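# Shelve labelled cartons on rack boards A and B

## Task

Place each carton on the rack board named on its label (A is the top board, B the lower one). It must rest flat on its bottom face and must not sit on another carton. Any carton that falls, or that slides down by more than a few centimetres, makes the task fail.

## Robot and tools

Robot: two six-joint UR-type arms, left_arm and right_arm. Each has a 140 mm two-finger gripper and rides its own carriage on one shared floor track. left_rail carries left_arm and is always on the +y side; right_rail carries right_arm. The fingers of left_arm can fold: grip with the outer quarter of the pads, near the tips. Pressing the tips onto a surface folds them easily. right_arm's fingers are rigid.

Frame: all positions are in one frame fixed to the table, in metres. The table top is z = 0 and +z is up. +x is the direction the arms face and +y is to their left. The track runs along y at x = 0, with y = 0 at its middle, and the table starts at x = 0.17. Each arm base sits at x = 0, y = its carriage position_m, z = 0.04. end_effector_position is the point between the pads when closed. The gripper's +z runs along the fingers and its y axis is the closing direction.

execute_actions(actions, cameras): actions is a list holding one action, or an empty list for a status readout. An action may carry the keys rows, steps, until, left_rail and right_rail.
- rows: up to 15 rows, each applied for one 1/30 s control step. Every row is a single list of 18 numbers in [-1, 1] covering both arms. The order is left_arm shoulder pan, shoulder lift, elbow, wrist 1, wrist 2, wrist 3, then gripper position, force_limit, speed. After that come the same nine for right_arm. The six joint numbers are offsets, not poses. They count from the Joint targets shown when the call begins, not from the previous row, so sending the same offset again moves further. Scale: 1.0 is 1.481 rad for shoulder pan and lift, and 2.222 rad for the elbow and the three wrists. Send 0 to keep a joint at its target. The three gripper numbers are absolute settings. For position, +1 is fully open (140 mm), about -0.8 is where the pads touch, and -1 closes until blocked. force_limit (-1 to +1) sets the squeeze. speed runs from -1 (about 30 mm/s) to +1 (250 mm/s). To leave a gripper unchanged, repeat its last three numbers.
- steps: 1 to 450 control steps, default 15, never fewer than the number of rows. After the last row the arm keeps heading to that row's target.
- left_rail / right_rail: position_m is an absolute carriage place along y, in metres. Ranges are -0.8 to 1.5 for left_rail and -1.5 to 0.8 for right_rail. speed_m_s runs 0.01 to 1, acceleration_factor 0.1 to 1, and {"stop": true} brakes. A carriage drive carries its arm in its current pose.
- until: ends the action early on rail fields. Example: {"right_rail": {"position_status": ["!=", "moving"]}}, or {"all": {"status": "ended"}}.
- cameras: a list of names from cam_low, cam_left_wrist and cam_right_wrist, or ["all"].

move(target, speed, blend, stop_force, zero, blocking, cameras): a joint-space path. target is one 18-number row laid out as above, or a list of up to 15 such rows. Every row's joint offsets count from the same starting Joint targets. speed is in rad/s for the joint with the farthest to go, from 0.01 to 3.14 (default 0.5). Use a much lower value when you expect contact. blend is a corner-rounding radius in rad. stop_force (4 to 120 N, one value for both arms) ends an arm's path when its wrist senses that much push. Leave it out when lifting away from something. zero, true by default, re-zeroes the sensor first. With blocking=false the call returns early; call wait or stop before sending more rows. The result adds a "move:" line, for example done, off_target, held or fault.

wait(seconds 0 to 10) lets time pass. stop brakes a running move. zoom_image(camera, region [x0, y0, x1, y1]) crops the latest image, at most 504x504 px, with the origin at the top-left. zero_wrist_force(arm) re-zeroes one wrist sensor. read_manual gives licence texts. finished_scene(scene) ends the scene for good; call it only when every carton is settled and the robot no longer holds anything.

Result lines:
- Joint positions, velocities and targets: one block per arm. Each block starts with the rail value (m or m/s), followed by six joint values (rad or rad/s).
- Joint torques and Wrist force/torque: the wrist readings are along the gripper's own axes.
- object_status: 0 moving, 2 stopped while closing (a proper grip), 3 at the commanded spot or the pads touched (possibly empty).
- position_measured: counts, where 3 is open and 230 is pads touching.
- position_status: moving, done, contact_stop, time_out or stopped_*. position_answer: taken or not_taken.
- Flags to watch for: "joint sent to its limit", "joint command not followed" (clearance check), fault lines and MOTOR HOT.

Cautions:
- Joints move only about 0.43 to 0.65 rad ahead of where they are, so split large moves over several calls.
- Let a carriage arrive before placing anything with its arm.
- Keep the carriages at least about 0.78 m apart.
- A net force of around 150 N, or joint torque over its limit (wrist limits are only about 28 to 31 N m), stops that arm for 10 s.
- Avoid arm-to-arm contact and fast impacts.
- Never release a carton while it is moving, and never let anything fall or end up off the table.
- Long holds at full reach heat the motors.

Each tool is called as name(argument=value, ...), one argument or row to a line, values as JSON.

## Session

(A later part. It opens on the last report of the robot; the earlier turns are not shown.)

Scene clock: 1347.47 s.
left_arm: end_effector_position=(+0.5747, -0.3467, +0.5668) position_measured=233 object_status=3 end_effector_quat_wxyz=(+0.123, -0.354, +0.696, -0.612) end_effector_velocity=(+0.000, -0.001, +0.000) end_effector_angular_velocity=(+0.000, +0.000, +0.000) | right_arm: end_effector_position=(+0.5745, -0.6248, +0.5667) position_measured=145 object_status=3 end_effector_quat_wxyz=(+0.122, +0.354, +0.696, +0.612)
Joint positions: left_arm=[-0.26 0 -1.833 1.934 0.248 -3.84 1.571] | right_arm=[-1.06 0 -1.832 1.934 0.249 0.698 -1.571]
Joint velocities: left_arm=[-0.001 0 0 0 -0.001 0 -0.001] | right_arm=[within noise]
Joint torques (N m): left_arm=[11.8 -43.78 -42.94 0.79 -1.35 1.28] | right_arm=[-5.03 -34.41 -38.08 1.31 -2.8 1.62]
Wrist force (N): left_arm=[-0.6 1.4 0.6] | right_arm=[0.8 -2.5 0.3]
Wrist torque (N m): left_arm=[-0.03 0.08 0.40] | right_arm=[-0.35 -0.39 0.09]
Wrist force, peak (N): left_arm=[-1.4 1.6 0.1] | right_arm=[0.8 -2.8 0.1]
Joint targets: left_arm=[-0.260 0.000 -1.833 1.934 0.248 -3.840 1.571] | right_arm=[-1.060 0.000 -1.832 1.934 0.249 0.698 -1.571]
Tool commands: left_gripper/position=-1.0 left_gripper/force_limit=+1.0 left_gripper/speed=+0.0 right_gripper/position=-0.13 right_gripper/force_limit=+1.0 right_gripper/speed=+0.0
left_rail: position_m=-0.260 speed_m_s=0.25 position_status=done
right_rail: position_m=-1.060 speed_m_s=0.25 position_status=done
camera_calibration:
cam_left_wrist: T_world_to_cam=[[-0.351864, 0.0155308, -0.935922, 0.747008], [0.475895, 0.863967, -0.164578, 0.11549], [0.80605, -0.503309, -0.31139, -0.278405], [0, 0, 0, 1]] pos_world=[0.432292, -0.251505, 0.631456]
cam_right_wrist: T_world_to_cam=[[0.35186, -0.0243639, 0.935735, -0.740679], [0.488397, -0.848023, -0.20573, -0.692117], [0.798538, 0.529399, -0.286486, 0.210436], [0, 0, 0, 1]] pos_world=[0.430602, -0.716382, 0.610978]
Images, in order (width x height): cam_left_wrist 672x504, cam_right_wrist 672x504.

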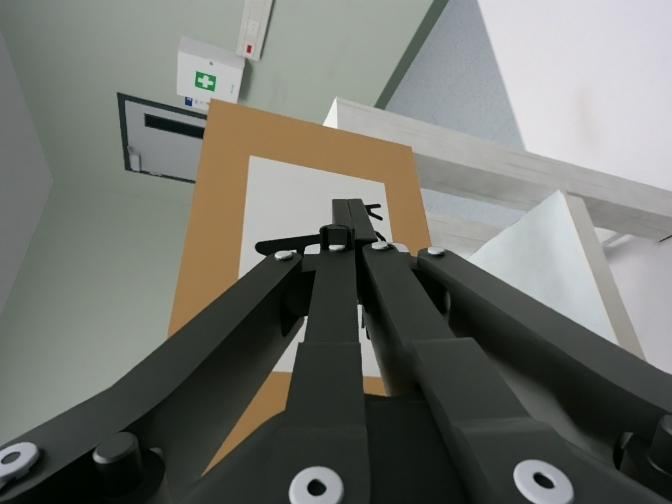

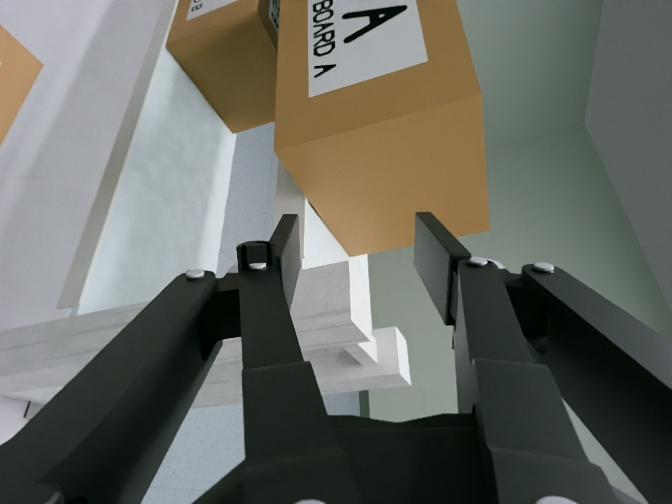

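move(
  target=[
    [0, 0.05801, -0.02956, -0.00910, 0, 0, -1, 1, 0, 0, 0.01139, 0.08523, -0.09282, 0, 0, -0.13, 1, 0],
    [0, 0.11530, -0.06225, -0.01460, 0, 0, -1, 1, 0, 0, 0.02278, 0.17046, -0.18564, 0, 0, -0.13, 1, 0],
  ],
  speed=[0.2, 0.2],
  blend=[0.02, 0],
  cameras=["cam_left_wrist"],
)

move(
  target=[
    [0, -0.11530, 0.06225, 0.01460, 0, 0, -1, 1, 0, 0, 0, 0, 0, 0, 0, -0.13, 1, 0],
    [0, -0.09252, 0.23271, -0.17104, 0, 0, -1, 1, 0, 0, 0, 0, 0, 0, 0, -0.13, 1, 0],
  ],
  speed=[0.2, 0.35],
  blend=[0.03, 0],
  cameras=[],
)

execute_actions(
  actions=[
    {"left_rail": {"position_m": -0.070, "speed_m_s": 0.3}, "steps": 90, "until": {"left_rail": {"position_status": ["!=", "moving"]}}},
  ],
  cameras=[],
)

execute_actions(
  actions=[
    {"right_rail": {"position_m": -0.970, "speed_m_s": 0.25}, "steps": 90, "until": {"right_rail": {"position_status": ["!=", "moving"]}}},
  ],
  cameras=["cam_left_wrist", "cam_right_wrist"],
)

Scene clock: 1366.90 s.
left_arm: end_effector_position=(+0.6753, -0.3468, +0.5667) position_measured=233 object_status=3 end_effector_quat_wxyz=(+0.123, -0.354, +0.696, -0.612) | right_arm: end_effector_position=(+0.5236, -0.6248, +0.3487) position_measured=145 object_status=3 end_effector_quat_wxyz=(+0.122, +0.354, +0.696, +0.612)
Joint positions: left_arm=[-0.26 0 -1.662 1.796 0.215 -3.84 1.571] | right_arm=[-1.06 0 -1.799 2.313 -0.164 0.698 -1.571]
Joint torques (N m): left_arm=[8.61 -19.25 -61.82 -4.11 -0.92 1.52] | right_arm=[8.68 -6.99 -27.5 -3.53 -2.76 1.57]
Wrist force (N): left_arm=[1.6 3.4 -1.9] | right_arm=[0.5 -3.1 0.9]
Wrist torque (N m): left_arm=[-0.15 0.22 0.38] | right_arm=[-0.52 -0.31 0.10]
Wrist force, peak (N): left_arm=[1.0 5.8 -1.3] | right_arm=[0.4 -4.2 0.8]
Joint targets: left_arm=[-0.260 0.000 -1.662 1.796 0.215 -3.840 1.571] | right_arm=[-1.060 0.000 -1.799 2.313 -0.164 0.698 -1.571]
left_rail: position_m=-0.260 speed_m_s=0.25 position_status=done
right_rail: position_m=-1.060 speed_m_s=0.25 position_status=done
move: done
camera_calibration:
cam_left_wrist: T_world_to_cam=[[-0.351908, 0.0154496, -0.935907, 0.782342], [0.475861, 0.863968, -0.164665, 0.0677107], [0.80605, -0.503309, -0.311389, -0.359656], [0, 0, 0, 1]] pos_world=[0.532992, -0.251605, 0.631356]
Images, in order (width x height): cam_left_wrist 672x504.

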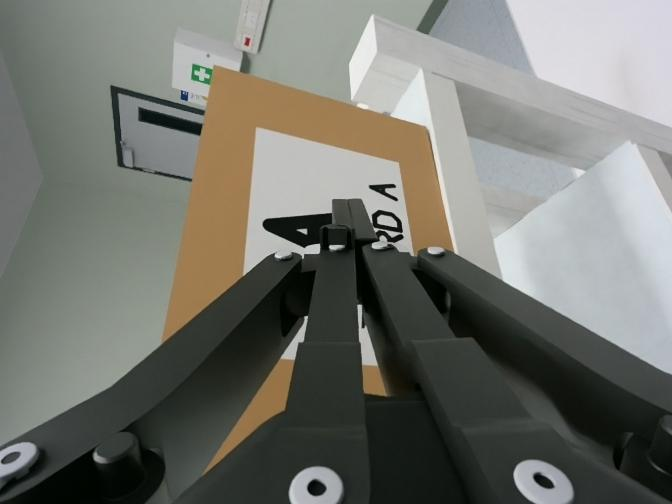

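Scene clock: 1369.50 s.
left_arm: end_effector_position=(+0.5238, -0.3468, +0.3488) position_measured=233 object_status=3 end_effector_quat_wxyz=(+0.123, -0.354, +0.696, -0.612) | right_arm: end_effector_position=(+0.5236, -0.6248, +0.3486) position_measured=145 object_status=3 end_effector_quat_wxyz=(+0.122, +0.354, +0.696, +0.612)
Joint positions: left_arm=[-0.26 0 -1.799 2.313 -0.164 -3.84 1.571] | right_arm=[-1.06 0 -1.799 2.313 -0.164 0.698 -1.571]
Joint torques (N m): left_arm=[10.34 0.47 -32.5 -2.98 1.51 1.49] | right_arm=[8.38 -7.48 -33.08 -2.15 -2.53 1.72]
Wrist force (N): left_arm=[-1.1 1.1 0.6] | right_arm=[0.2 -2.8 1.0]
Wrist torque (N m): left_arm=[-0.10 0.20 0.41] | right_arm=[-0.46 -0.24 0.10]
Wrist force, peak (N): left_arm=[1.5 4.6 -2.0] | right_arm=[0.5 -3.3 1.0]
Joint targets: left_arm=[-0.260 0.000 -1.799 2.313 -0.165 -3.840 1.571] | right_arm=[-1.060 0.000 -1.799 2.313 -0.164 0.698 -1.571]
left_rail: position_m=-0.260 speed_m_s=0.25 position_status=done
right_rail: position_m=-1.060 speed_m_s=0.25 position_status=done
move: done
No camera images: "cameras" was empty.

Scene clock: 1371.13 s.
left_arm: end_effector_position=(+0.5237, -0.1568, +0.3487) position_measured=233 object_status=3 end_effector_quat_wxyz=(+0.123, -0.354, +0.696, -0.612) end_effector_velocity=(+0.000, +0.001, +0.000) end_effector_angular_velocity=(+0.000, +0.000, +0.000) | right_arm: end_effector_position=(+0.5236, -0.6248, +0.3486) position_measured=145 object_status=3 end_effector_quat_wxyz=(+0.122, +0.354, +0.696, +0.612)
Joint positions: left_arm=[-0.07 0 -1.799 2.313 -0.165 -3.84 1.571] | right_arm=[-1.06 0 -1.799 2.313 -0.164 0.698 -1.571]
Joint velocities: left_arm=[0.001 0 0.001 -0.001 0 0 -0.001] | right_arm=[within noise]
Joint torques (N m): left_arm=[9.73 -0.82 -34.33 -1.8 2.27 1.44] | right_arm=[9.12 -7.56 -36.24 -1.26 -2.51 1.58]
Wrist force (N): left_arm=[-0.8 1.2 0.4] | right_arm=[0.4 -2.9 1.0]
Wrist torque (N m): left_arm=[-0.07 0.12 0.41] | right_arm=[-0.48 -0.30 0.10]
Wrist force, peak (N): left_arm=[0.3 1.0 1.9] | right_arm=[0.4 -3.3 1.0]
Joint targets: left_arm=[-0.070 0.000 -1.799 2.313 -0.165 -3.840 1.571] | right_arm=[-1.060 0.000 -1.799 2.313 -0.164 0.698 -1.571]
Tool commands: left_gripper/position=-1.0 left_gripper/force_limit=+1.0 left_gripper/speed=+0.0 right_gripper/position=-0.13 right_gripper/force_limit=+1.0 right_gripper/speed=+0.0
left_rail: position_m=-0.070 speed_m_s=0.30 position_status=done
right_rail: position_m=-1.060 speed_m_s=0.25 position_status=done
No camera images: "cameras" was empty.

Scene clock: 1372.33 s.
left_arm: end_effector_position=(+0.5237, -0.1568, +0.3487) position_measured=233 object_status=3 end_effector_quat_wxyz=(+0.123, -0.354, +0.696, -0.612) | right_arm: end_effector_position=(+0.5236, -0.5349, +0.3486) position_measured=145 object_status=3 end_effector_quat_wxyz=(+0.122, +0.354, +0.696, +0.612) end_effector_velocity=(+0.000, +0.001, +0.000) end_effector_angular_velocity=(-0.001, -0.002, +0.001)
Joint positions: left_arm=[-0.07 0 -1.799 2.313 -0.165 -3.84 1.571] | right_arm=[-0.97 0 -1.799 2.313 -0.164 0.698 -1.571]
Joint velocities: left_arm=[within noise] | right_arm=[0.001 0 0 0 -0.001 -0.001 -0.001]
Joint torques (N m): left_arm=[8.35 -0.43 -37.33 -0.92 2.78 1.58] | right_arm=[9.49 -7.52 -37.9 -0.75 -2.42 1.67]
Wrist force (N): left_arm=[-1.0 1.0 0.4] | right_arm=[0.4 -2.8 1.1]
Wrist torque (N m): left_arm=[-0.11 0.18 0.41] | right_arm=[-0.45 -0.30 0.10]
Wrist force, peak (N): left_arm=[-0.8 1.4 0.4] | right_arm=[0.6 -3.2 1.7]
Joint targets: left_arm=[-0.070 0.000 -1.799 2.313 -0.165 -3.840 1.571] | right_arm=[-0.970 0.000 -1.799 2.313 -0.164 0.698 -1.571]
Tool commands: left_gripper/position=-1.0 left_gripper/force_limit=+1.0 left_gripper/speed=+0.0 right_gripper/position=-0.13 right_gripper/force_limit=+1.0 right_gripper/speed=+0.0
left_rail: position_m=-0.070 speed_m_s=0.30 position_status=done
right_rail: position_m=-0.970 speed_m_s=0.25 position_status=done
camera_calibration:
cam_left_wrist: T_world_to_cam=[[-0.351864, 0.0155308, -0.935922, 0.522024], [0.475895, 0.863967, -0.164578, -0.0602487], [0.80605, -0.503309, -0.31139, -0.209712], [0, 0, 0, 1]] pos_world=[0.381392, -0.0616048, 0.413356]
cam_right_wrist: T_world_to_cam=[[0.35186, -0.0243639, 0.935735, -0.51646], [0.488397, -0.848023, -0.20573, -0.635841], [0.798538, 0.529399, -0.286486, 0.141086], [0, 0, 0, 1]] pos_world=[0.379602, -0.626482, 0.392878]
Images, in order (width x height): cam_left_wrist 672x504, cam_right_wrist 672x504.

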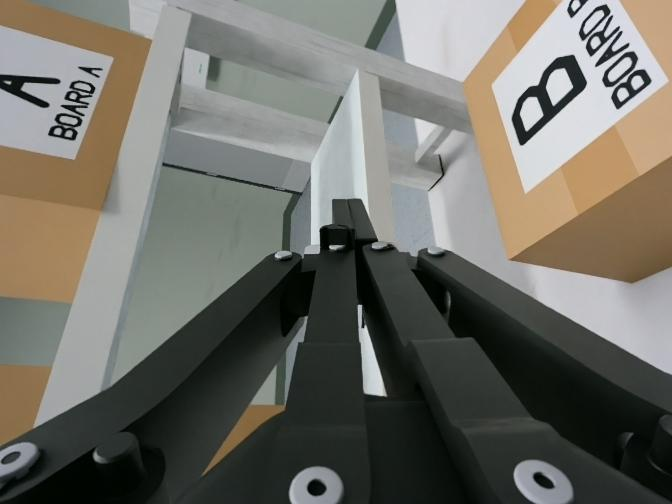

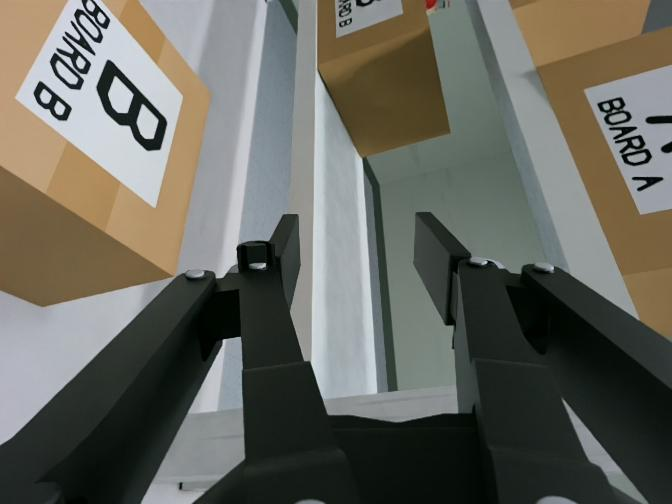

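move(
  target=[
    [0, 0.20794, 0.07871, -0.21731, 0, 0, -1, 1, 0, 0, 0.20794, 0.07871, -0.21731, 0, 0, -0.13, 1, 0],
    [0, 0.34667, 0.09474, -0.32580, 0, 0, -1, 1, 0, 0, 0.34667, 0.09474, -0.32580, 0, 0, -0.13, 1, 0],
  ],
  speed=[0.35, 0.25],
  blend=[0.03, 0],
  cameras=[],
)

execute_actions(
  actions=[
    {"left_rail": {"position_m": -0.1100, "speed_m_s": 0.06}, "right_rail": {"position_m": -0.9320, "speed_m_s": 0.06}, "steps": 90, "until": {"all": {"status": "ended"}}},
  ],
  cameras=["cam_left_wrist", "cam_right_wrist"],
)

Scene clock: 1400.67 s.
left_arm: end_effector_position=(+0.5237, -0.1568, +0.0807) position_measured=233 object_status=3 end_effector_quat_wxyz=(+0.123, -0.354, +0.696, -0.612) | right_arm: end_effector_position=(+0.5235, -0.5348, +0.0806) position_measured=145 object_status=3 end_effector_quat_wxyz=(+0.122, +0.354, +0.696, +0.612)
Joint positions: left_arm=[-0.07 0 -1.285 2.524 -0.888 -3.84 1.571] | right_arm=[-0.97 0 -1.285 2.523 -0.888 0.698 -1.571]
Joint torques (N m): left_arm=[4.58 -21.18 -5.38 -2.95 2.09 1.85] | right_arm=[9.2 -27.95 -5.32 -3.41 -2.2 1.43]
Wrist force (N): left_arm=[-0.7 1.3 0.2] | right_arm=[0.7 -3.1 1.0]
Wrist torque (N m): left_arm=[-0.07 0.11 0.41] | right_arm=[-0.45 -0.35 0.12]
Wrist force, peak (N): left_arm=[-1.3 2.4 0.5] | right_arm=[0.1 -4.1 0.9]
Joint targets: left_arm=[-0.070 0.000 -1.285 2.524 -0.889 -3.840 1.571] | right_arm=[-0.970 0.000 -1.285 2.523 -0.888 0.698 -1.571]
left_rail: position_m=-0.070 speed_m_s=0.30 position_status=done
right_rail: position_m=-0.970 speed_m_s=0.25 position_status=done
move: done
No camera images: "cameras" was empty.

Scene clock: 1401.73 s.
left_arm: end_effector_position=(+0.5237, -0.1967, +0.0807) position_measured=233 object_status=3 end_effector_quat_wxyz=(+0.123, -0.354, +0.696, -0.612) | right_arm: end_effector_position=(+0.5235, -0.4969, +0.0805) position_measured=145 object_status=3 end_effector_quat_wxyz=(+0.122, +0.354, +0.696, +0.612)
Joint positions: left_arm=[-0.11 0 -1.285 2.524 -0.889 -3.84 1.571] | right_arm=[-0.932 0 -1.285 2.523 -0.888 0.698 -1.571]
Joint torques (N m): left_arm=[6.9 -24.1 -7.58 -2.39 2.34 2.24] | right_arm=[9.93 -29.52 -7.81 -2.96 -2.14 1.53]
Wrist force (N): left_arm=[-1.0 1.0 0.4] | right_arm=[0.5 -2.9 1.0]
Wrist torque (N m): left_arm=[-0.13 0.16 0.41] | right_arm=[-0.41 -0.30 0.12]
Wrist force, peak (N): left_arm=[-1.9 1.2 -0.9] | right_arm=[1.2 -2.9 1.6]
Joint targets: left_arm=[-0.110 0.000 -1.285 2.524 -0.889 -3.840 1.571] | right_arm=[-0.932 0.000 -1.285 2.523 -0.888 0.698 -1.571]
Tool commands: left_gripper/position=-1.0 left_gripper/force_limit=+1.0 left_gripper/speed=+0.0 right_gripper/position=-0.13 right_gripper/force_limit=+1.0 right_gripper/speed=+0.0
left_rail: position_m=-0.110 speed_m_s=0.06 position_status=done
right_rail: position_m=-0.932 speed_m_s=0.06 position_status=done
camera_calibration:
cam_left_wrist: T_world_to_cam=[[-0.352013, 0.0155135, -0.935867, 0.271828], [0.475886, 0.863953, -0.164676, -0.0698194], [0.80599, -0.503333, -0.311505, -0.313129], [0, 0, 0, 1]] pos_world=[0.381292, -0.101505, 0.145356]
cam_right_wrist: T_world_to_cam=[[0.351934, -0.024314, 0.935709, -0.264621], [0.488381, -0.848034, -0.205723, -0.65864], [0.798515, 0.529383, -0.286578, 0.0442001], [0, 0, 0, 1]] pos_world=[0.379502, -0.588382, 0.124777]
Images, in order (width x height): cam_left_wrist 672x504, cam_right_wrist 672x504.

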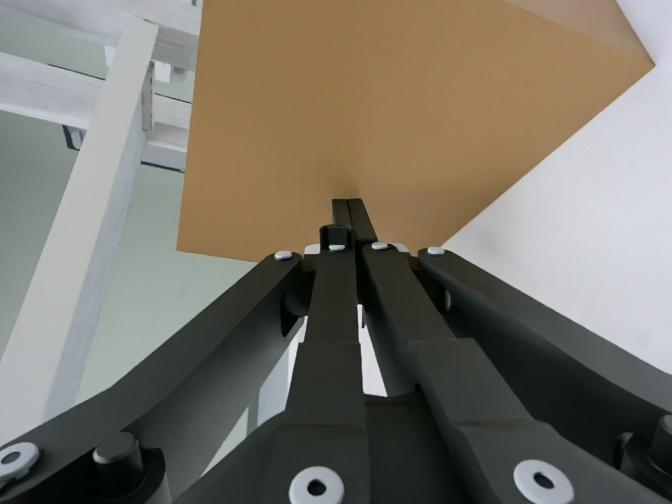

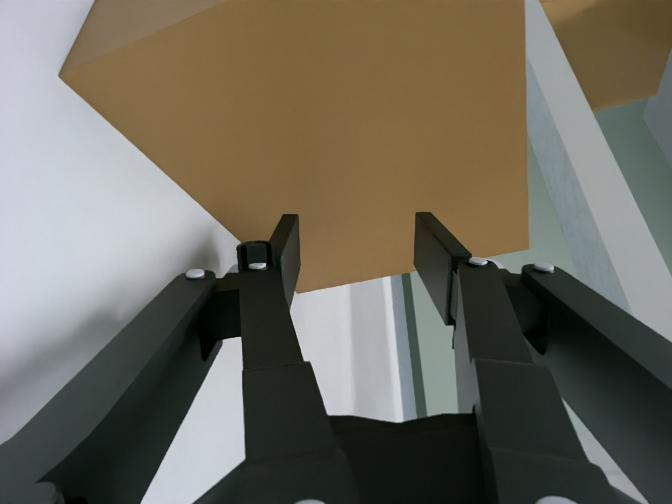

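execute_actions(
  actions=[
    {"left_rail": {"position_m": -0.1145, "speed_m_s": 0.03}, "right_rail": {"position_m": -0.9260, "speed_m_s": 0.03}, "steps": 60, "until": {"all": {"status": "ended"}}},
  ],
  cameras=[],
)

execute_actions(
  actions=[
    {"left_rail": {"position_m": -0.1165, "speed_m_s": 0.03}, "right_rail": {"position_m": -0.9240, "speed_m_s": 0.03}, "steps": 60, "until": {"all": {"status": "ended"}}},
  ],
  cameras=[],
)

Scene clock: 1412.03 s.
left_arm: end_effector_position=(+0.5237, -0.2013, +0.0807) position_measured=233 object_status=3 end_effector_quat_wxyz=(+0.123, -0.354, +0.696, -0.612) | right_arm: end_effector_position=(+0.5235, -0.4908, +0.0805) position_measured=145 object_status=3 end_effector_quat_wxyz=(+0.122, +0.354, +0.696, +0.612)
Joint positions: left_arm=[-0.115 0 -1.285 2.524 -0.889 -3.84 1.571] | right_arm=[-0.926 0 -1.285 2.523 -0.888 0.698 -1.571]
Joint torques (N m): left_arm=[4.83 -24.14 -14.21 -0.64 2.45 2.42] | right_arm=[7.01 -30.28 -14.07 -1.7 -2.3 1.78]
Wrist force (N): left_arm=[-5.2 -0.6 -4.9] | right_arm=[0.4 -3.1 1.1]
Wrist torque (N m): left_arm=[-0.08 0.05 0.39] | right_arm=[-0.44 -0.28 0.12]
Wrist force, peak (N): left_arm=[-6.4 -0.6 -8.2] | right_arm=[0.6 -3.4 1.5]
Joint targets: left_arm=[-0.115 0.000 -1.285 2.524 -0.889 -3.840 1.571] | right_arm=[-0.926 0.000 -1.285 2.523 -0.888 0.698 -1.571]
Tool commands: left_gripper/position=-1.0 left_gripper/force_limit=+1.0 left_gripper/speed=+0.0 right_gripper/position=-0.13 right_gripper/force_limit=+1.0 right_gripper/speed=+0.0
left_rail: position_m=-0.115 speed_m_s=0.03 position_status=done
right_rail: position_m=-0.926 speed_m_s=0.03 position_status=done
No camera images: "cameras" was empty.

Scene clock: 1412.47 s.
left_arm: end_effector_position=(+0.5237, -0.2031, +0.0807) position_measured=233 object_status=3 end_effector_quat_wxyz=(+0.123, -0.354, +0.696, -0.612) end_effector_velocity=(+0.000, +0.000, -0.001) end_effector_angular_velocity=(+0.000, +0.001, +0.001) | right_arm: end_effector_position=(+0.5235, -0.4889, +0.0805) position_measured=145 object_status=3 end_effector_quat_wxyz=(+0.122, +0.354, +0.696, +0.612) end_effector_velocity=(+0.000, +0.000, +0.001) end_effector_angular_velocity=(+0.000, -0.001, -0.001)
Joint positions: left_arm=[-0.116 0 -1.285 2.524 -0.889 -3.84 1.571] | right_arm=[-0.924 0 -1.285 2.523 -0.888 0.698 -1.571]
Joint velocities: left_arm=[-0.001 0.001 0.001 0 0 0 0] | right_arm=[0.001 -0.001 -0.001 0 0 0 0]
Joint torques (N m): left_arm=[-7.89 -23.98 -15.31 -0.69 2.36 2.5] | right_arm=[7.48 -30.29 -15.19 -1.55 -2.43 1.54]
Wrist force (N): left_arm=[-18.0 -5.4 -35.2] | right_arm=[-12.4 1.9 -34.1]
Wrist torque (N m): left_arm=[0.05 -0.07 0.33] | right_arm=[-0.40 -0.22 0.06]
Wrist force, peak (N): left_arm=[-18.0 -5.4 -35.2] | right_arm=[-12.4 1.9 -34.1]
Joint targets: left_arm=[-0.117 0.000 -1.285 2.524 -0.889 -3.840 1.571] | right_arm=[-0.924 0.000 -1.285 2.523 -0.888 0.698 -1.571]
Tool commands: left_gripper/position=-1.0 left_gripper/force_limit=+1.0 left_gripper/speed=+0.0 right_gripper/position=-0.13 right_gripper/force_limit=+1.0 right_gripper/speed=+0.0
left_rail: position_m=-0.116 position_m_goal=-0.117 speed_m_s=0.03 position_status=done
right_rail: position_m=-0.924 speed_m_s=0.03 position_status=done
No camera images: "cameras" was empty.

execute_actions(
  actions=[
    {"left_rail": {"position_m": -0.1175, "speed_m_s": 0.03}, "right_rail": {"position_m": -0.9228, "speed_m_s": 0.03}, "steps": 60, "until": {"all": {"status": "ended"}}},
  ],
  cameras=[],
)

Scene clock: 1417.33 s.
left_arm: end_effector_position=(+0.5237, -0.2042, +0.0807) position_measured=233 object_status=3 end_effector_quat_wxyz=(+0.123, -0.354, +0.696, -0.612) | right_arm: end_effector_position=(+0.5235, -0.4877, +0.0805) position_measured=145 object_status=3 end_effector_quat_wxyz=(+0.122, +0.354, +0.696, +0.612)
Joint positions: left_arm=[-0.117 0 -1.285 2.524 -0.889 -3.84 1.571] | right_arm=[-0.923 0 -1.285 2.523 -0.888 0.698 -1.571]
Joint torques (N m): left_arm=[-35.8 -26.95 -20.89 0.83 7.96 2.13] | right_arm=[13.21 -31.29 -20.97 -0.24 -3.7 1.5]
Wrist force (N): left_arm=[-30.1 -11.5 -58.7] | right_arm=[-26.8 10.5 -63.8]
Wrist torque (N m): left_arm=[0.25 -0.30 0.25] | right_arm=[-0.49 -0.16 0.13]
Wrist force, peak (N): left_arm=[-30.1 -11.5 -58.7] | right_arm=[-26.8 10.5 -63.8]
Joint targets: left_arm=[-0.117 0.000 -1.285 2.524 -0.889 -3.840 1.571] | right_arm=[-0.923 0.000 -1.285 2.523 -0.888 0.698 -1.571]
Tool commands: left_gripper/position=-1.0 left_gripper/force_limit=+1.0 left_gripper/speed=+0.0 right_gripper/position=-0.13 right_gripper/force_limit=+1.0 right_gripper/speed=+0.0
left_rail: position_m=-0.117 speed_m_s=0.03 position_status=done
right_rail: position_m=-0.923 speed_m_s=0.03 position_status=done
No camera images: "cameras" was empty.

move(
  target=[0, -0.05787, -0.00467, 0.04324, 0, 0, -1, 1, 0, 0, -0.05787, -0.00467, 0.04324, 0, 0, -0.13, 1, 0],
  speed=0.12,
  cameras=[],
)

Scene clock: 1430.13 s.
left_arm: end_effector_position=(+0.5237, -0.2043, +0.1136) position_measured=233 object_status=3 end_effector_quat_wxyz=(+0.123, -0.354, +0.696, -0.612) | right_arm: end_effector_position=(+0.5235, -0.4875, +0.1135) position_measured=145 object_status=3 end_effector_quat_wxyz=(+0.122, +0.354, +0.696, +0.612)
Joint positions: left_arm=[-0.118 0 -1.371 2.513 -0.793 -3.84 1.571] | right_arm=[-0.923 0 -1.371 2.513 -0.792 0.698 -1.571]
Joint torques (N m): left_arm=[-35.61 -67.04 -33.67 1.46 16.98 2.18] | right_arm=[37.28 -56.73 -28.69 1.44 -15.52 1.48]
Wrist force (N): left_arm=[-39.1 7.4 -39.0] | right_arm=[-38.5 -11.4 -38.8]
Wrist torque (N m): left_arm=[-0.31 -0.90 0.49] | right_arm=[-0.01 -0.78 -0.17]
Wrist force, peak (N): left_arm=[-31.3 -12.8 -61.7] | right_arm=[-27.1 11.9 -66.8]
Joint targets: left_arm=[-0.117 0.000 -1.371 2.513 -0.792 -3.840 1.571] | right_arm=[-0.923 0.000 -1.371 2.513 -0.792 0.698 -1.571]
left_rail: position_m=-0.118 position_m_goal=-0.117 speed_m_s=0.03 position_status=done
right_rail: position_m=-0.923 speed_m_s=0.03 position_status=done
move: done
No camera images: "cameras" was empty.

move(
  target=[
    [0, -0.08086, -0.01136, 0.06525, 0, 0, -1, 1, 0, 0, -0.08086, -0.01136, 0.06525, 0, 0, -0.13, 1, 0],
    [0, -0.19367, -0.04079, 0.16987, 0, 0, -1, 1, 0, 0, -0.19367, -0.04079, 0.16987, 0, 0, -0.13, 1, 0],
    [0, -0.28880, -0.09007, 0.28256, 0, 0, -1, 1, 0, 0, -0.28880, -0.09007, 0.28256, 0, 0, -0.13, 1, 0],
    [0, -0.22485, -0.12319, 0.27306, 0, 0, -1, 1, 0, 0, -0.22485, -0.12319, 0.27306, 0, 0, -0.13, 1, 0],
    [0, -0.16638, -0.15781, 0.26870, 0, 0, -1, 1, 0, 0, -0.16638, -0.15781, 0.26870, 0, 0, -0.13, 1, 0],
    [0, -0.11099, -0.19441, 0.26838, 0, 0, -1, 1, 0, 0, -0.11099, -0.19441, 0.26838, 0, 0, -0.13, 1, 0],
    [0, -0.06337, -0.22900, 0.27123, 0, 0, -1, 1, 0, 0, -0.06337, -0.22900, 0.27123, 0, 0, -0.13, 1, 0],
  ],
  speed=[0.15, 0.2, 0.2, 0.15, 0.15, 0.15, 0.08],
  blend=[0.03, 0.03, 0.03, 0.02, 0.02, 0.02, 0],
  cameras=["cam_right_wrist"],
)

Scene clock: 1445.40 s.
left_arm: end_effector_position=(+0.7196, -0.2040, +0.3486) position_measured=233 object_status=3 end_effector_quat_wxyz=(+0.123, -0.354, +0.696, -0.612) | right_arm: end_effector_position=(+0.7193, -0.4875, +0.3485) position_measured=145 object_status=3 end_effector_quat_wxyz=(+0.122, +0.354, +0.696, +0.612)
Joint positions: left_arm=[-0.117 0 -1.465 2.005 -0.19 -3.84 1.571] | right_arm=[-0.923 0 -1.465 2.005 -0.189 0.698 -1.571]
Joint torques (N m): left_arm=[-61.05 -41.08 -61.06 1.1 16.84 2.46] | right_arm=[5.36 -26.8 -82.83 -7.06 2.53 1.55]
Wrist force (N): left_arm=[-67.3 10.9 -67.9] | right_arm=[27.0 -41.9 -91.0]
Wrist torque (N m): left_arm=[-0.41 -1.67 0.56] | right_arm=[-4.54 -7.75 -4.16]
Wrist force, peak (N): left_arm=[-67.3 10.9 -67.9] | right_arm=[27.0 -41.9 -91.0]
Joint targets: left_arm=[-0.117 0.000 -1.465 2.004 -0.190 -3.840 1.571] | right_arm=[-0.923 0.000 -1.465 2.004 -0.189 0.698 -1.571]
left_rail: position_m=-0.117 speed_m_s=0.03 position_status=done
right_rail: position_m=-0.923 speed_m_s=0.03 position_status=done
move: done
camera_calibration:
cam_right_wrist: T_world_to_cam=[[0.352099, -0.0242758, 0.935648, -0.584156], [0.488556, -0.847902, -0.205851, -0.691266], [0.798335, 0.529596, -0.286686, -0.0400807], [0, 0, 0, 1]] pos_world=[0.575401, -0.579081, 0.392777]
Images, in order (width x height): cam_right_wrist 672x504.

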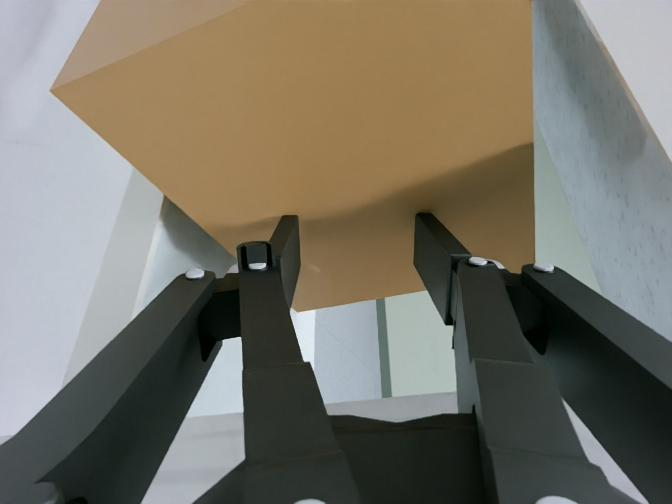

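move(
  target=[0, -0.01367, 0.01015, -0.00104, 0, 0, -1, 1, 0, 0, -0.01367, 0.01015, -0.00104, 0, 0, -0.13, 1, 0],
  speed=0.05,
  cameras=["cam_low"],
)

Scene clock: 1499.13 s.
left_arm: end_effector_position=(+0.7068, -0.2047, +0.3487) position_measured=233 object_status=3 end_effector_quat_wxyz=(+0.123, -0.354, +0.697, -0.612) | right_arm: end_effector_position=(+0.7068, -0.4878, +0.3486) position_measured=145 object_status=3 end_effector_quat_wxyz=(+0.122, +0.354, +0.696, +0.612)
Joint positions: left_arm=[-0.118 0 -1.485 2.027 -0.192 -3.84 1.571] | right_arm=[-0.923 0 -1.485 2.027 -0.191 0.698 -1.571]
Joint torques (N m): left_arm=[-21.83 -78.35 -37.67 -4.99 16.52 2.18] | right_arm=[44.32 -66.29 -31.15 -4.93 -19.66 1.65]
Wrist force (N): left_arm=[-35.1 8.6 -34.8] | right_arm=[-33.7 -9.1 -34.4]
Wrist torque (N m): left_arm=[-0.39 -0.75 0.53] | right_arm=[-0.44 -0.83 0.17]
Wrist force, peak (N): left_arm=[-71.4 10.9 -71.7] | right_arm=[27.2 -44.2 -94.1]
Joint targets: left_arm=[-0.117 0.000 -1.485 2.027 -0.192 -3.840 1.571] | right_arm=[-0.923 0.000 -1.485 2.027 -0.191 0.698 -1.571]
left_rail: position_m=-0.118 position_m_goal=-0.117 speed_m_s=0.03 position_status=done
right_rail: position_m=-0.923 speed_m_s=0.03 position_status=done
move: done
Images, in order (width x height): cam_low 672x504.

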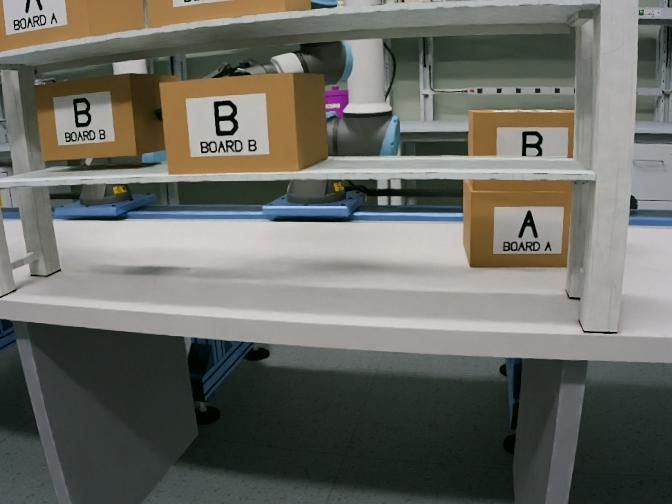

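move(
  target=[0, 0.01380, 0.00923, -0.01843, 0, 0, -1, 1, 0, 0, 0.01380, 0.00923, -0.01843, 0, 0, -0.13, 1, 0],
  speed=0.04,
  cameras=[],
)

move(
  target=[0, 0.00197, 0.00132, -0.00263, 0, 0, -1, 1, 0, 0, 0.00197, 0.00132, -0.00263, 0, 0, -0.13, 1, 0],
  speed=0.03,
  cameras=[],
)

Scene clock: 1511.80 s.
left_arm: end_effector_position=(+0.7067, -0.2043, +0.3278) position_measured=233 object_status=3 end_effector_quat_wxyz=(+0.123, -0.354, +0.696, -0.612) | right_arm: end_effector_position=(+0.7065, -0.4876, +0.3277) position_measured=145 object_status=3 end_effector_quat_wxyz=(+0.122, +0.354, +0.696, +0.612)
Joint positions: left_arm=[-0.117 0 -1.465 2.047 -0.233 -3.84 1.571] | right_arm=[-0.923 0 -1.464 2.047 -0.232 0.698 -1.571]
Joint torques (N m): left_arm=[-21.15 -37.68 -37.37 -5.38 16.76 2.06] | right_arm=[37.25 -41.66 -29.73 -4.62 -10.59 1.9]
Wrist force (N): left_arm=[-33.3 9.2 -32.6] | right_arm=[-32.2 -8.9 -32.3]
Wrist torque (N m): left_arm=[-0.32 -0.72 0.53] | right_arm=[-0.33 -0.73 0.17]
Wrist force, peak (N): left_arm=[-35.0 9.2 -34.9] | right_arm=[-34.0 -9.7 -34.5]
Joint targets: left_arm=[-0.117 0.000 -1.465 2.048 -0.233 -3.840 1.571] | right_arm=[-0.923 0.000 -1.464 2.047 -0.232 0.698 -1.571]
left_rail: position_m=-0.117 speed_m_s=0.03 position_status=done
right_rail: position_m=-0.923 speed_m_s=0.03 position_status=done
move: done
No camera images: "cameras" was empty.

Scene clock: 1512.50 s.
left_arm: end_effector_position=(+0.7066, -0.2043, +0.3249) position_measured=233 object_status=3 end_effector_quat_wxyz=(+0.123, -0.354, +0.696, -0.612) | right_arm: end_effector_position=(+0.7065, -0.4876, +0.3248) position_measured=145 object_status=3 end_effector_quat_wxyz=(+0.122, +0.354, +0.696, +0.612)
Joint positions: left_arm=[-0.117 0 -1.462 2.05 -0.239 -3.84 1.571] | right_arm=[-0.923 0 -1.462 2.05 -0.238 0.698 -1.571]
Joint torques (N m): left_arm=[-21.91 -35.15 -34.78 -3.11 16.49 1.98] | right_arm=[36.28 -33.8 -22.85 -2.4 -8.87 1.7]
Wrist force (N): left_arm=[-35.0 6.1 -35.6] | right_arm=[-29.4 0.5 -34.5]
Wrist torque (N m): left_arm=[-0.28 -0.75 0.48] | right_arm=[-0.41 -0.68 0.34]
Wrist force, peak (N): left_arm=[-35.1 6.4 -35.5] | right_arm=[-32.5 -9.6 -32.5]
Joint targets: left_arm=[-0.117 0.000 -1.462 2.050 -0.239 -3.840 1.571] | right_arm=[-0.923 0.000 -1.461 2.050 -0.238 0.698 -1.571]
left_rail: position_m=-0.117 speed_m_s=0.03 position_status=done
right_rail: position_m=-0.923 speed_m_s=0.03 position_status=done
move: done
No camera images: "cameras" was empty.

move(
  target=[0, 0.00131, 0.00088, -0.00175, 0, 0, -1, 1, 0, 0, 0.00131, 0.00088, -0.00175, 0, 0, -0.13, 1, 0],
  speed=0.03,
  cameras=["cam_right_wrist"],
)

Scene clock: 1530.37 s.
left_arm: end_effector_position=(+0.7066, -0.2043, +0.3228) position_measured=233 object_status=3 end_effector_quat_wxyz=(+0.123, -0.354, +0.696, -0.612) | right_arm: end_effector_position=(+0.7064, -0.4876, +0.3227) position_measured=145 object_status=3 end_effector_quat_wxyz=(+0.122, +0.354, +0.696, +0.612)
Joint positions: left_arm=[-0.117 0 -1.46 2.052 -0.243 -3.84 1.571] | right_arm=[-0.923 0 -1.46 2.052 -0.242 0.698 -1.571]
Joint torques (N m): left_arm=[-39.99 -22.59 -24.75 -1.31 16.23 1.95] | right_arm=[29 -29.23 -18.5 -1.6 -4.14 2.1]
Wrist force (N): left_arm=[-31.7 -9.0 -44.6] | right_arm=[-27.2 9.6 -39.8]
Wrist torque (N m): left_arm=[0.09 -0.44 0.28] | right_arm=[-0.08 -0.61 0.95]
Wrist force, peak (N): left_arm=[-31.7 -9.0 -44.6] | right_arm=[-26.3 9.3 -41.9]
Joint targets: left_arm=[-0.117 0.000 -1.460 2.052 -0.243 -3.840 1.571] | right_arm=[-0.923 0.000 -1.460 2.052 -0.242 0.698 -1.571]
left_rail: position_m=-0.117 speed_m_s=0.03 position_status=done
right_rail: position_m=-0.923 speed_m_s=0.03 position_status=done
move: done
camera_calibration:
cam_right_wrist: T_world_to_cam=[[0.35186, -0.0243639, 0.935735, -0.555427], [0.488397, -0.848023, -0.20573, -0.690386], [0.798538, 0.529399, -0.286486, -0.0374268], [0, 0, 0, 1]] pos_world=[0.562502, -0.579182, 0.366978]
Images, in order (width x height): cam_right_wrist 672x504.

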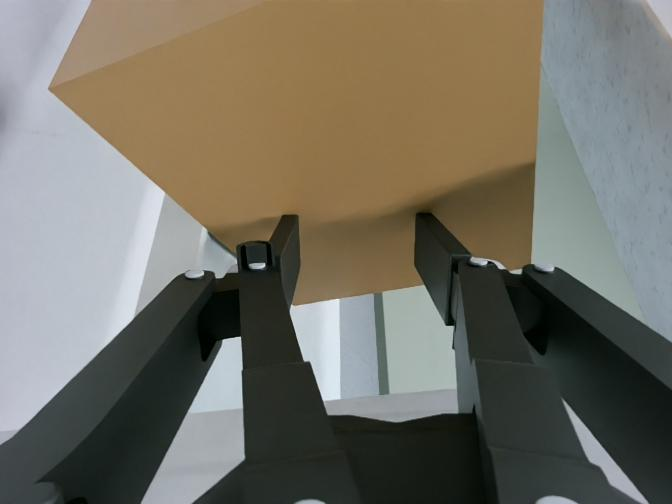

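execute_actions(
  actions=[
    {"left_rail": {"position_m": -0.1055, "speed_m_s": 0.025}, "steps": 60, "until": {"left_rail": {"position_status": ["!=", "moving"]}}},
  ],
  cameras=[],
)

Scene clock: 1535.70 s.
left_arm: end_effector_position=(+0.7065, -0.1923, +0.3227) position_measured=233 object_status=3 end_effector_quat_wxyz=(+0.123, -0.354, +0.696, -0.612) | right_arm: end_effector_position=(+0.7064, -0.4875, +0.3226) position_measured=145 object_status=3 end_effector_quat_wxyz=(+0.122, +0.354, +0.696, +0.612)
Joint positions: left_arm=[-0.105 0 -1.46 2.052 -0.243 -3.84 1.571] | right_arm=[-0.923 0 -1.459 2.052 -0.242 0.698 -1.571]
Joint torques (N m): left_arm=[10.92 -37.46 -34.07 -1.18 -1.15 2.27] | right_arm=[-1.91 -46.41 -28.92 -1.92 -4.3 1.79]
Wrist force (N): left_arm=[-1.1 1.1 0.1] | right_arm=[-0.7 -3.6 0.1]
Wrist torque (N m): left_arm=[-0.13 0.19 0.41] | right_arm=[-0.54 -0.14 0.18]
Wrist force, peak (N): left_arm=[-31.2 -7.4 -45.5] | right_arm=[-27.8 8.8 -40.1]
Joint targets: left_arm=[-0.106 0.000 -1.460 2.052 -0.243 -3.840 1.571] | right_arm=[-0.923 0.000 -1.460 2.052 -0.242 0.698 -1.571]
Tool commands: left_gripper/position=-1.0 left_gripper/force_limit=+1.0 left_gripper/speed=+0.0 right_gripper/position=-0.13 right_gripper/force_limit=+1.0 right_gripper/speed=+0.0
left_rail: position_m=-0.105 position_m_goal=-0.106 speed_m_s=0.02 position_status=done
right_rail: position_m=-0.923 speed_m_s=0.03 position_status=done
No camera images: "cameras" was empty.

execute_actions(
  actions=[
    {"right_rail": {"position_m": -0.9248, "speed_m_s": 0.02}, "steps": 30, "until": {"right_rail": {"position_status": ["!=", "moving"]}}},
  ],
  cameras=[],
)

Scene clock: 1543.10 s.
left_arm: end_effector_position=(+0.7065, -0.1922, +0.3227) position_measured=233 object_status=3 end_effector_quat_wxyz=(+0.123, -0.354, +0.696, -0.612) | right_arm: end_effector_position=(+0.7064, -0.4896, +0.3226) position_measured=145 object_status=3 end_effector_quat_wxyz=(+0.122, +0.354, +0.696, +0.612)
Joint positions: left_arm=[-0.105 0 -1.46 2.052 -0.243 -3.84 1.571] | right_arm=[-0.925 0 -1.46 2.052 -0.242 0.698 -1.571]
Joint torques (N m): left_arm=[10.02 -70.81 -42.67 -1.11 -1.1 1.9] | right_arm=[-12.43 -60.35 -37.28 -2.1 -3.7 1.94]
Wrist force (N): left_arm=[-0.7 1.2 0.2] | right_arm=[-0.2 -3.1 0.4]
Wrist torque (N m): left_arm=[-0.12 0.09 0.41] | right_arm=[-0.46 -0.15 0.16]
Wrist force, peak (N): left_arm=[-1.3 1.1 0.2] | right_arm=[-0.4 -3.6 0.4]
Joint targets: left_arm=[-0.106 0.000 -1.460 2.052 -0.243 -3.840 1.571] | right_arm=[-0.925 0.000 -1.460 2.052 -0.242 0.698 -1.571]
Tool commands: left_gripper/position=-1.0 left_gripper/force_limit=+1.0 left_gripper/speed=+0.0 right_gripper/position=-0.13 right_gripper/force_limit=+1.0 right_gripper/speed=+0.0
left_rail: position_m=-0.105 position_m_goal=-0.106 speed_m_s=0.02 position_status=done
right_rail: position_m=-0.925 speed_m_s=0.02 position_status=done
No camera images: "cameras" was empty.

move(
  target=[
    [0, -0.03688, 0.02160, 0.00297, 0, 0, -1, 1, 0, 0, -0.03688, 0.02160, 0.00297, 0, 0, -0.13, 1, 0],
    [0, -0.14979, 0.09433, 0.00551, 0, 0, -1, 1, 0, 0, -0.14979, 0.09433, 0.00551, 0, 0, -0.13, 1, 0],
  ],
  speed=[0.07, 0.25],
  blend=[0.02, 0],
  cameras=[],
)

execute_actions(
  actions=[
    {"right_rail": {"position_m": -1.060, "speed_m_s": 0.25}, "steps": 90, "until": {"right_rail": {"position_status": ["!=", "moving"]}}},
  ],
  cameras=["cam_right_wrist"],
)

execute_actions(
  actions=[
    {"left_rail": {"position_m": -0.246, "speed_m_s": 0.25}, "steps": 90, "until": {"left_rail": {"position_status": ["!=", "moving"]}}},
  ],
  cameras=[],
)

Scene clock: 1587.93 s.
left_arm: end_effector_position=(+0.5749, -0.1923, +0.3286) position_measured=233 object_status=3 end_effector_quat_wxyz=(+0.123, -0.354, +0.696, -0.612) | right_arm: end_effector_position=(+0.5747, -0.4896, +0.3285) position_measured=145 object_status=3 end_effector_quat_wxyz=(+0.122, +0.354, +0.696, +0.612)
Joint positions: left_arm=[-0.106 0 -1.682 2.262 -0.231 -3.84 1.571] | right_arm=[-0.925 0 -1.681 2.262 -0.23 0.698 -1.571]
Joint torques (N m): left_arm=[11 -51.09 -30.64 2.24 -0.98 2.05] | right_arm=[-9.73 -41.28 -27.61 2.89 0.74 1.77]
Wrist force (N): left_arm=[-0.8 1.2 0.2] | right_arm=[-0.3 -3.2 0.9]
Wrist torque (N m): left_arm=[-0.08 0.13 0.41] | right_arm=[-0.50 -0.13 0.12]
Wrist force, peak (N): left_arm=[0.2 2.0 -0.6] | right_arm=[1.1 -4.1 -0.3]
Joint targets: left_arm=[-0.106 0.000 -1.682 2.262 -0.231 -3.840 1.571] | right_arm=[-0.925 0.000 -1.681 2.262 -0.230 0.698 -1.571]
left_rail: position_m=-0.106 speed_m_s=0.02 position_status=done
right_rail: position_m=-0.925 speed_m_s=0.02 position_status=done
move: done
No camera images: "cameras" was empty.

Scene clock: 1589.37 s.
left_arm: end_effector_position=(+0.5748, -0.1923, +0.3286) position_measured=233 object_status=3 end_effector_quat_wxyz=(+0.123, -0.354, +0.696, -0.612) | right_arm: end_effector_position=(+0.5746, -0.6248, +0.3285) position_measured=145 object_status=3 end_effector_quat_wxyz=(+0.122, +0.354, +0.696, +0.612) end_effector_velocity=(+0.000, -0.001, +0.001) end_effector_angular_velocity=(+0.000, -0.003, +0.000)
Joint positions: left_arm=[-0.106 0 -1.682 2.262 -0.231 -3.84 1.571] | right_arm=[-1.06 0 -1.681 2.262 -0.23 0.698 -1.571]
Joint velocities: left_arm=[within noise] | right_arm=[-0.001 -0.002 -0.001 0 0 -0.002 -0.001]
Joint torques (N m): left_arm=[11.27 -51.64 -32.83 1.68 -1.06 1.77] | right_arm=[-7.56 -41.59 -29.59 1.99 1.81 1.86]
Wrist force (N): left_arm=[-0.8 1.3 0.3] | right_arm=[-0.3 -3.6 0.8]
Wrist torque (N m): left_arm=[-0.08 0.14 0.41] | right_arm=[-0.58 -0.13 0.12]
Wrist force, peak (N): left_arm=[-1.0 1.7 0.3] | right_arm=[0.1 -3.4 1.6]
Joint targets: left_arm=[-0.106 0.000 -1.682 2.262 -0.231 -3.840 1.571] | right_arm=[-1.060 0.000 -1.681 2.262 -0.230 0.698 -1.571]
Tool commands: left_gripper/position=-1.0 left_gripper/force_limit=+1.0 left_gripper/speed=+0.0 right_gripper/position=-0.13 right_gripper/force_limit=+1.0 right_gripper/speed=+0.0
left_rail: position_m=-0.106 speed_m_s=0.02 position_status=done
right_rail: position_m=-1.060 speed_m_s=0.25 position_status=done
camera_calibration:
cam_right_wrist: T_world_to_cam=[[0.35186, -0.0243639, 0.935735, -0.51782], [0.488397, -0.848023, -0.20573, -0.741086], [0.798538, 0.529399, -0.286486, 0.142063], [0, 0, 0, 1]] pos_world=[0.430702, -0.716282, 0.372778]
Images, in order (width x height): cam_right_wrist 672x504.

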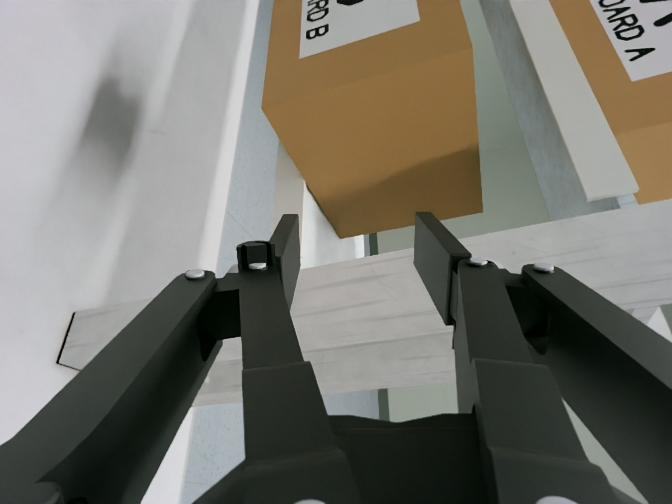

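Scene clock: 1590.80 s.
left_arm: end_effector_position=(+0.5748, -0.3327, +0.3286) position_measured=233 object_status=3 end_effector_quat_wxyz=(+0.123, -0.354, +0.696, -0.612) end_effector_velocity=(+0.000, -0.001, +0.000) end_effector_angular_velocity=(+0.001, -0.002, -0.001) | right_arm: end_effector_position=(+0.5746, -0.6248, +0.3285) position_measured=145 object_status=3 end_effector_quat_wxyz=(+0.122, +0.354, +0.696, +0.612)
Joint positions: left_arm=[-0.246 0 -1.682 2.262 -0.231 -3.84 1.571] | right_arm=[-1.06 0 -1.681 2.262 -0.23 0.698 -1.571]
Joint velocities: left_arm=[-0.001 -0.001 0 0 -0.001 0 0.001] | right_arm=[within noise]
Joint torques (N m): left_arm=[10.77 -49 -34.82 0.92 -1.25 2.04] | right_arm=[-6.72 -41.25 -31.41 1.65 2.36 1.75]
Wrist force (N): left_arm=[-0.8 1.2 0.3] | right_arm=[-0.4 -3.3 1.0]
Wrist torque (N m): left_arm=[-0.09 0.14 0.41] | right_arm=[-0.54 -0.11 0.12]
Wrist force, peak (N): left_arm=[-1.4 1.1 -0.4] | right_arm=[-0.7 -3.6 0.8]
Joint targets: left_arm=[-0.246 0.000 -1.682 2.262 -0.231 -3.840 1.571] | right_arm=[-1.060 0.000 -1.681 2.262 -0.230 0.698 -1.571]
Tool commands: left_gripper/position=-1.0 left_gripper/force_limit=+1.0 left_gripper/speed=+0.0 right_gripper/position=-0.13 right_gripper/force_limit=+1.0 right_gripper/speed=+0.0
left_rail: position_m=-0.246 speed_m_s=0.25 position_status=done
right_rail: position_m=-1.060 speed_m_s=0.25 position_status=done
No camera images: "cameras" was empty.

move(
  target=[
    [0, 0.05765, -0.03518, -0.00324, 0, 0, -1, 1, 0, 0, -0.08903, -0.01576, 0.07510, 0, 0, -0.13, 1, 0],
    [0, 0.11292, -0.07273, -0.00253, 0, 0, -1, 1, 0, 0, -0.17806, -0.03151, 0.15019, 0, 0, -0.13, 1, 0],
  ],
  speed=[0.16, 0.16],
  blend=[0.02, 0],
  cameras=["cam_left_wrist"],
)

Scene clock: 1603.57 s.
left_arm: end_effector_position=(+0.6753, -0.3328, +0.3287) position_measured=233 object_status=3 end_effector_quat_wxyz=(+0.123, -0.354, +0.696, -0.612) | right_arm: end_effector_position=(+0.4946, -0.6248, +0.4636) position_measured=145 object_status=3 end_effector_quat_wxyz=(+0.122, +0.354, +0.696, +0.612)
Joint positions: left_arm=[-0.246 0 -1.515 2.101 -0.236 -3.84 1.571] | right_arm=[-1.06 0 -1.945 2.192 0.104 0.698 -1.571]
Joint torques (N m): left_arm=[10.75 -25.42 -53.47 1.56 -0.56 1.89] | right_arm=[-0.5 -24.18 -48.81 2.9 2.32 1.78]
Wrist force (N): left_arm=[2.7 1.0 -2.9] | right_arm=[0.0 -3.2 0.4]
Wrist torque (N m): left_arm=[-0.22 0.29 0.44] | right_arm=[-0.51 -0.18 0.12]
Wrist force, peak (N): left_arm=[3.0 2.1 -3.8] | right_arm=[-0.9 -4.2 1.1]
Joint targets: left_arm=[-0.246 0.000 -1.514 2.100 -0.236 -3.840 1.571] | right_arm=[-1.060 0.000 -1.945 2.192 0.104 0.698 -1.571]
left_rail: position_m=-0.246 speed_m_s=0.25 position_status=done
right_rail: position_m=-1.060 speed_m_s=0.25 position_status=done
move: done
camera_calibration:
cam_left_wrist: T_world_to_cam=[[-0.351937, 0.0154671, -0.935896, 0.559453], [0.475899, 0.863945, -0.16468, 0.0164692], [0.806015, -0.503349, -0.311415, -0.426589], [0, 0, 0, 1]] pos_world=[0.532892, -0.237605, 0.393456]
Images, in order (width x height): cam_left_wrist 672x504.

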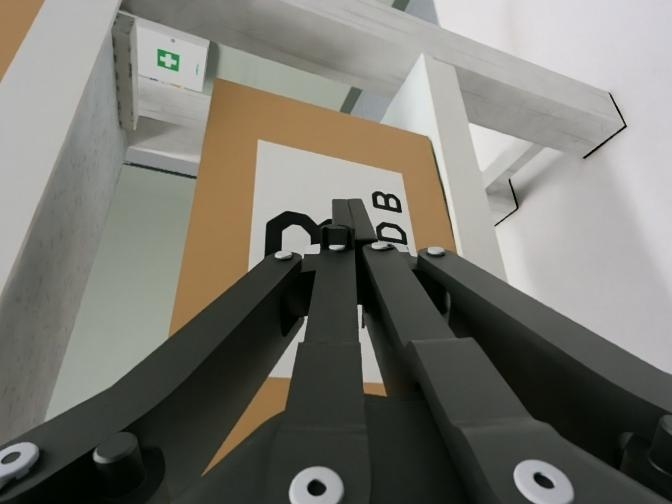

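move(
  target=[
    [0, -0.11292, 0.07273, 0.00253, 0, 0, -1, 1, 0, 0, 0, 0, 0, 0, 0, -0.13, 1, 0],
    [0, -0.29098, 0.04122, 0.15273, 0, 0, -1, 1, 0, 0, 0, 0, 0, 0, 0, -0.13, 1, 0],
  ],
  speed=[0.2, 0.4],
  blend=[0.03, 0],
  cameras=[],
)

execute_actions(
  actions=[
    {"left_rail": {"position_m": 0.840, "speed_m_s": 0.6}, "steps": 150, "until": {"left_rail": {"position_status": ["!=", "moving"]}}},
  ],
  cameras=[],
)

execute_actions(
  actions=[
    {"right_rail": {"position_m": -0.320, "speed_m_s": 0.6}, "steps": 150, "until": {"right_rail": {"position_status": ["!=", "moving"]}}},
  ],
  cameras=["cam_left_wrist", "cam_right_wrist"],
)

Scene clock: 1660.47 s.
left_arm: end_effector_position=(+0.4947, -0.3328, +0.4637) position_measured=233 object_status=3 end_effector_quat_wxyz=(+0.123, -0.354, +0.696, -0.612) | right_arm: end_effector_position=(+0.4945, -0.6248, +0.4637) position_measured=145 object_status=3 end_effector_quat_wxyz=(+0.122, +0.354, +0.696, +0.612)
Joint positions: left_arm=[-0.246 0 -1.945 2.192 0.103 -3.84 1.571] | right_arm=[-1.06 0 -1.945 2.192 0.104 0.698 -1.571]
Joint torques (N m): left_arm=[11.45 -35.7 -59.89 2.42 0.35 1.94] | right_arm=[2.56 -23.78 -39.67 -0.15 2.56 1.69]
Wrist force (N): left_arm=[-1.1 1.3 0.2] | right_arm=[0.1 -3.1 0.3]
Wrist torque (N m): left_arm=[-0.07 0.19 0.39] | right_arm=[-0.48 -0.20 0.11]
Wrist force, peak (N): left_arm=[2.9 2.2 -2.9] | right_arm=[0.0 -3.5 0.2]
Joint targets: left_arm=[-0.246 0.000 -1.945 2.192 0.103 -3.840 1.571] | right_arm=[-1.060 0.000 -1.945 2.192 0.104 0.698 -1.571]
left_rail: position_m=-0.246 speed_m_s=0.25 position_status=done
right_rail: position_m=-1.060 speed_m_s=0.25 position_status=done
move: done
No camera images: "cameras" was empty.

Scene clock: 1664.03 s.
left_arm: end_effector_position=(+0.4947, +0.7532, +0.4638) position_measured=233 object_status=3 end_effector_quat_wxyz=(+0.123, -0.354, +0.696, -0.612) end_effector_velocity=(+0.000, +0.000, +0.001) end_effector_angular_velocity=(+0.000, +0.000, -0.001) | right_arm: end_effector_position=(+0.4945, -0.6248, +0.4637) position_measured=145 object_status=3 end_effector_quat_wxyz=(+0.122, +0.354, +0.696, +0.612)
Joint positions: left_arm=[0.84 0 -1.945 2.192 0.103 -3.84 1.571] | right_arm=[-1.06 0 -1.945 2.192 0.104 0.698 -1.571]
Joint velocities: left_arm=[0.001 -0.001 -0.001 -0.001 0.002 0 0] | right_arm=[within noise]
Joint torques (N m): left_arm=[11.95 -29.86 -51.61 0.62 2.06 2.42] | right_arm=[7.13 -23.38 -34.11 -1.95 2.34 1.66]
Wrist force (N): left_arm=[-1.0 1.2 0.2] | right_arm=[0.3 -3.1 0.7]
Wrist torque (N m): left_arm=[-0.09 0.17 0.40] | right_arm=[-0.50 -0.25 0.12]
Wrist force, peak (N): left_arm=[-1.3 1.4 -0.6] | right_arm=[-0.3 -3.4 0.6]
Joint targets: left_arm=[0.840 0.000 -1.945 2.192 0.103 -3.840 1.571] | right_arm=[-1.060 0.000 -1.945 2.192 0.104 0.698 -1.571]
Tool commands: left_gripper/position=-1.0 left_gripper/force_limit=+1.0 left_gripper/speed=+0.0 right_gripper/position=-0.13 right_gripper/force_limit=+1.0 right_gripper/speed=+0.0
left_rail: position_m=0.840 speed_m_s=0.60 position_status=done
right_rail: position_m=-1.060 speed_m_s=0.25 position_status=done
No camera images: "cameras" was empty.

Scene clock: 1667.00 s.
left_arm: end_effector_position=(+0.4947, +0.7532, +0.4638) position_measured=233 object_status=3 end_effector_quat_wxyz=(+0.123, -0.354, +0.696, -0.612) | right_arm: end_effector_position=(+0.4945, +0.1151, +0.4637) position_measured=145 object_status=3 end_effector_quat_wxyz=(+0.122, +0.354, +0.696, +0.612) end_effector_velocity=(+0.000, +0.001, +0.000) end_effector_angular_velocity=(+0.001, +0.000, +0.002)
Joint positions: left_arm=[0.84 0 -1.945 2.192 0.103 -3.84 1.571] | right_arm=[-0.32 0 -1.945 2.192 0.104 0.698 -1.571]
Joint velocities: left_arm=[within noise] | right_arm=[0.001 0 0 0 -0.001 -0.002 0]
Joint torques (N m): left_arm=[8.73 -31.11 -47.28 -0.8 2.93 1.63] | right_arm=[8.88 -22.47 -33.75 -1.81 2.39 1.6]
Wrist force (N): left_arm=[-0.7 1.4 0.2] | right_arm=[-0.1 -3.4 0.6]
Wrist torque (N m): left_arm=[-0.07 0.10 0.39] | right_arm=[-0.54 -0.18 0.12]
Wrist force, peak (N): left_arm=[-1.2 1.1 0.6] | right_arm=[-0.4 -3.5 0.0]
Joint targets: left_arm=[0.840 0.000 -1.945 2.192 0.103 -3.840 1.571] | right_arm=[-0.320 0.000 -1.945 2.192 0.104 0.698 -1.571]
Tool commands: left_gripper/position=-1.0 left_gripper/force_limit=+1.0 left_gripper/speed=+0.0 right_gripper/position=-0.13 right_gripper/force_limit=+1.0 right_gripper/speed=+0.0
left_rail: position_m=0.840 speed_m_s=0.60 position_status=done
right_rail: position_m=-0.320 speed_m_s=0.60 position_status=done
camera_calibration:
cam_left_wrist: T_world_to_cam=[[-0.351864, 0.0155308, -0.935922, 0.605376], [0.475895, 0.863967, -0.164578, -0.813667], [0.80605, -0.503309, -0.31139, 0.307596], [0, 0, 0, 1]] pos_world=[0.352292, 0.848395, 0.528456]
cam_right_wrist: T_world_to_cam=[[0.351814, -0.0242849, 0.935755, -0.598118], [0.488431, -0.848025, -0.205643, -0.0468388], [0.798538, 0.529399, -0.286486, -0.146891], [0, 0, 0, 1]] pos_world=[0.350602, 0.0235181, 0.507978]
Images, in order (width x height): cam_left_wrist 672x504, cam_right_wrist 672x504.

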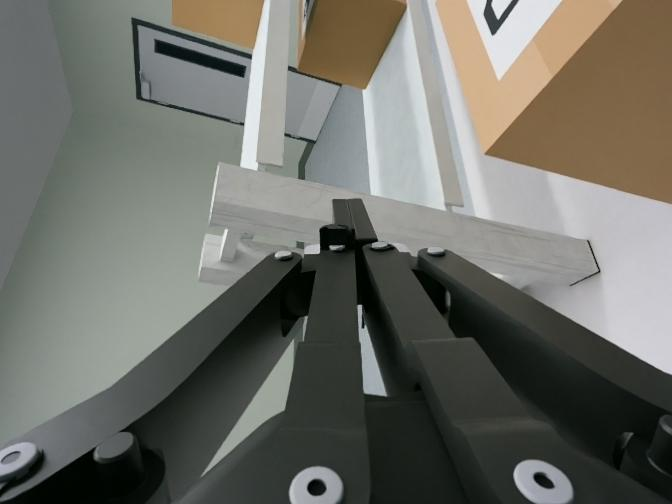

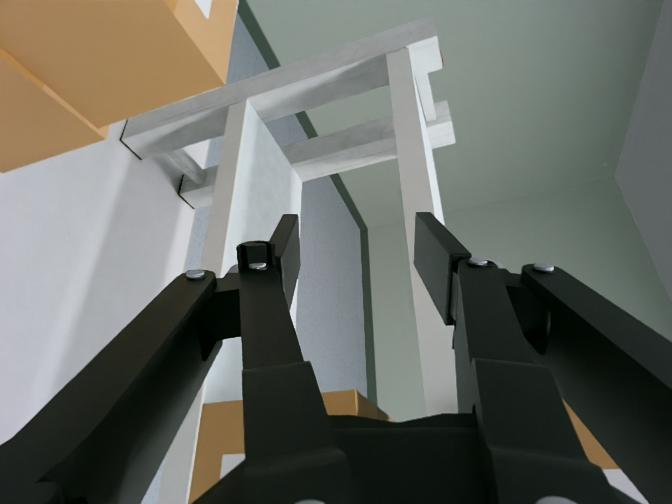

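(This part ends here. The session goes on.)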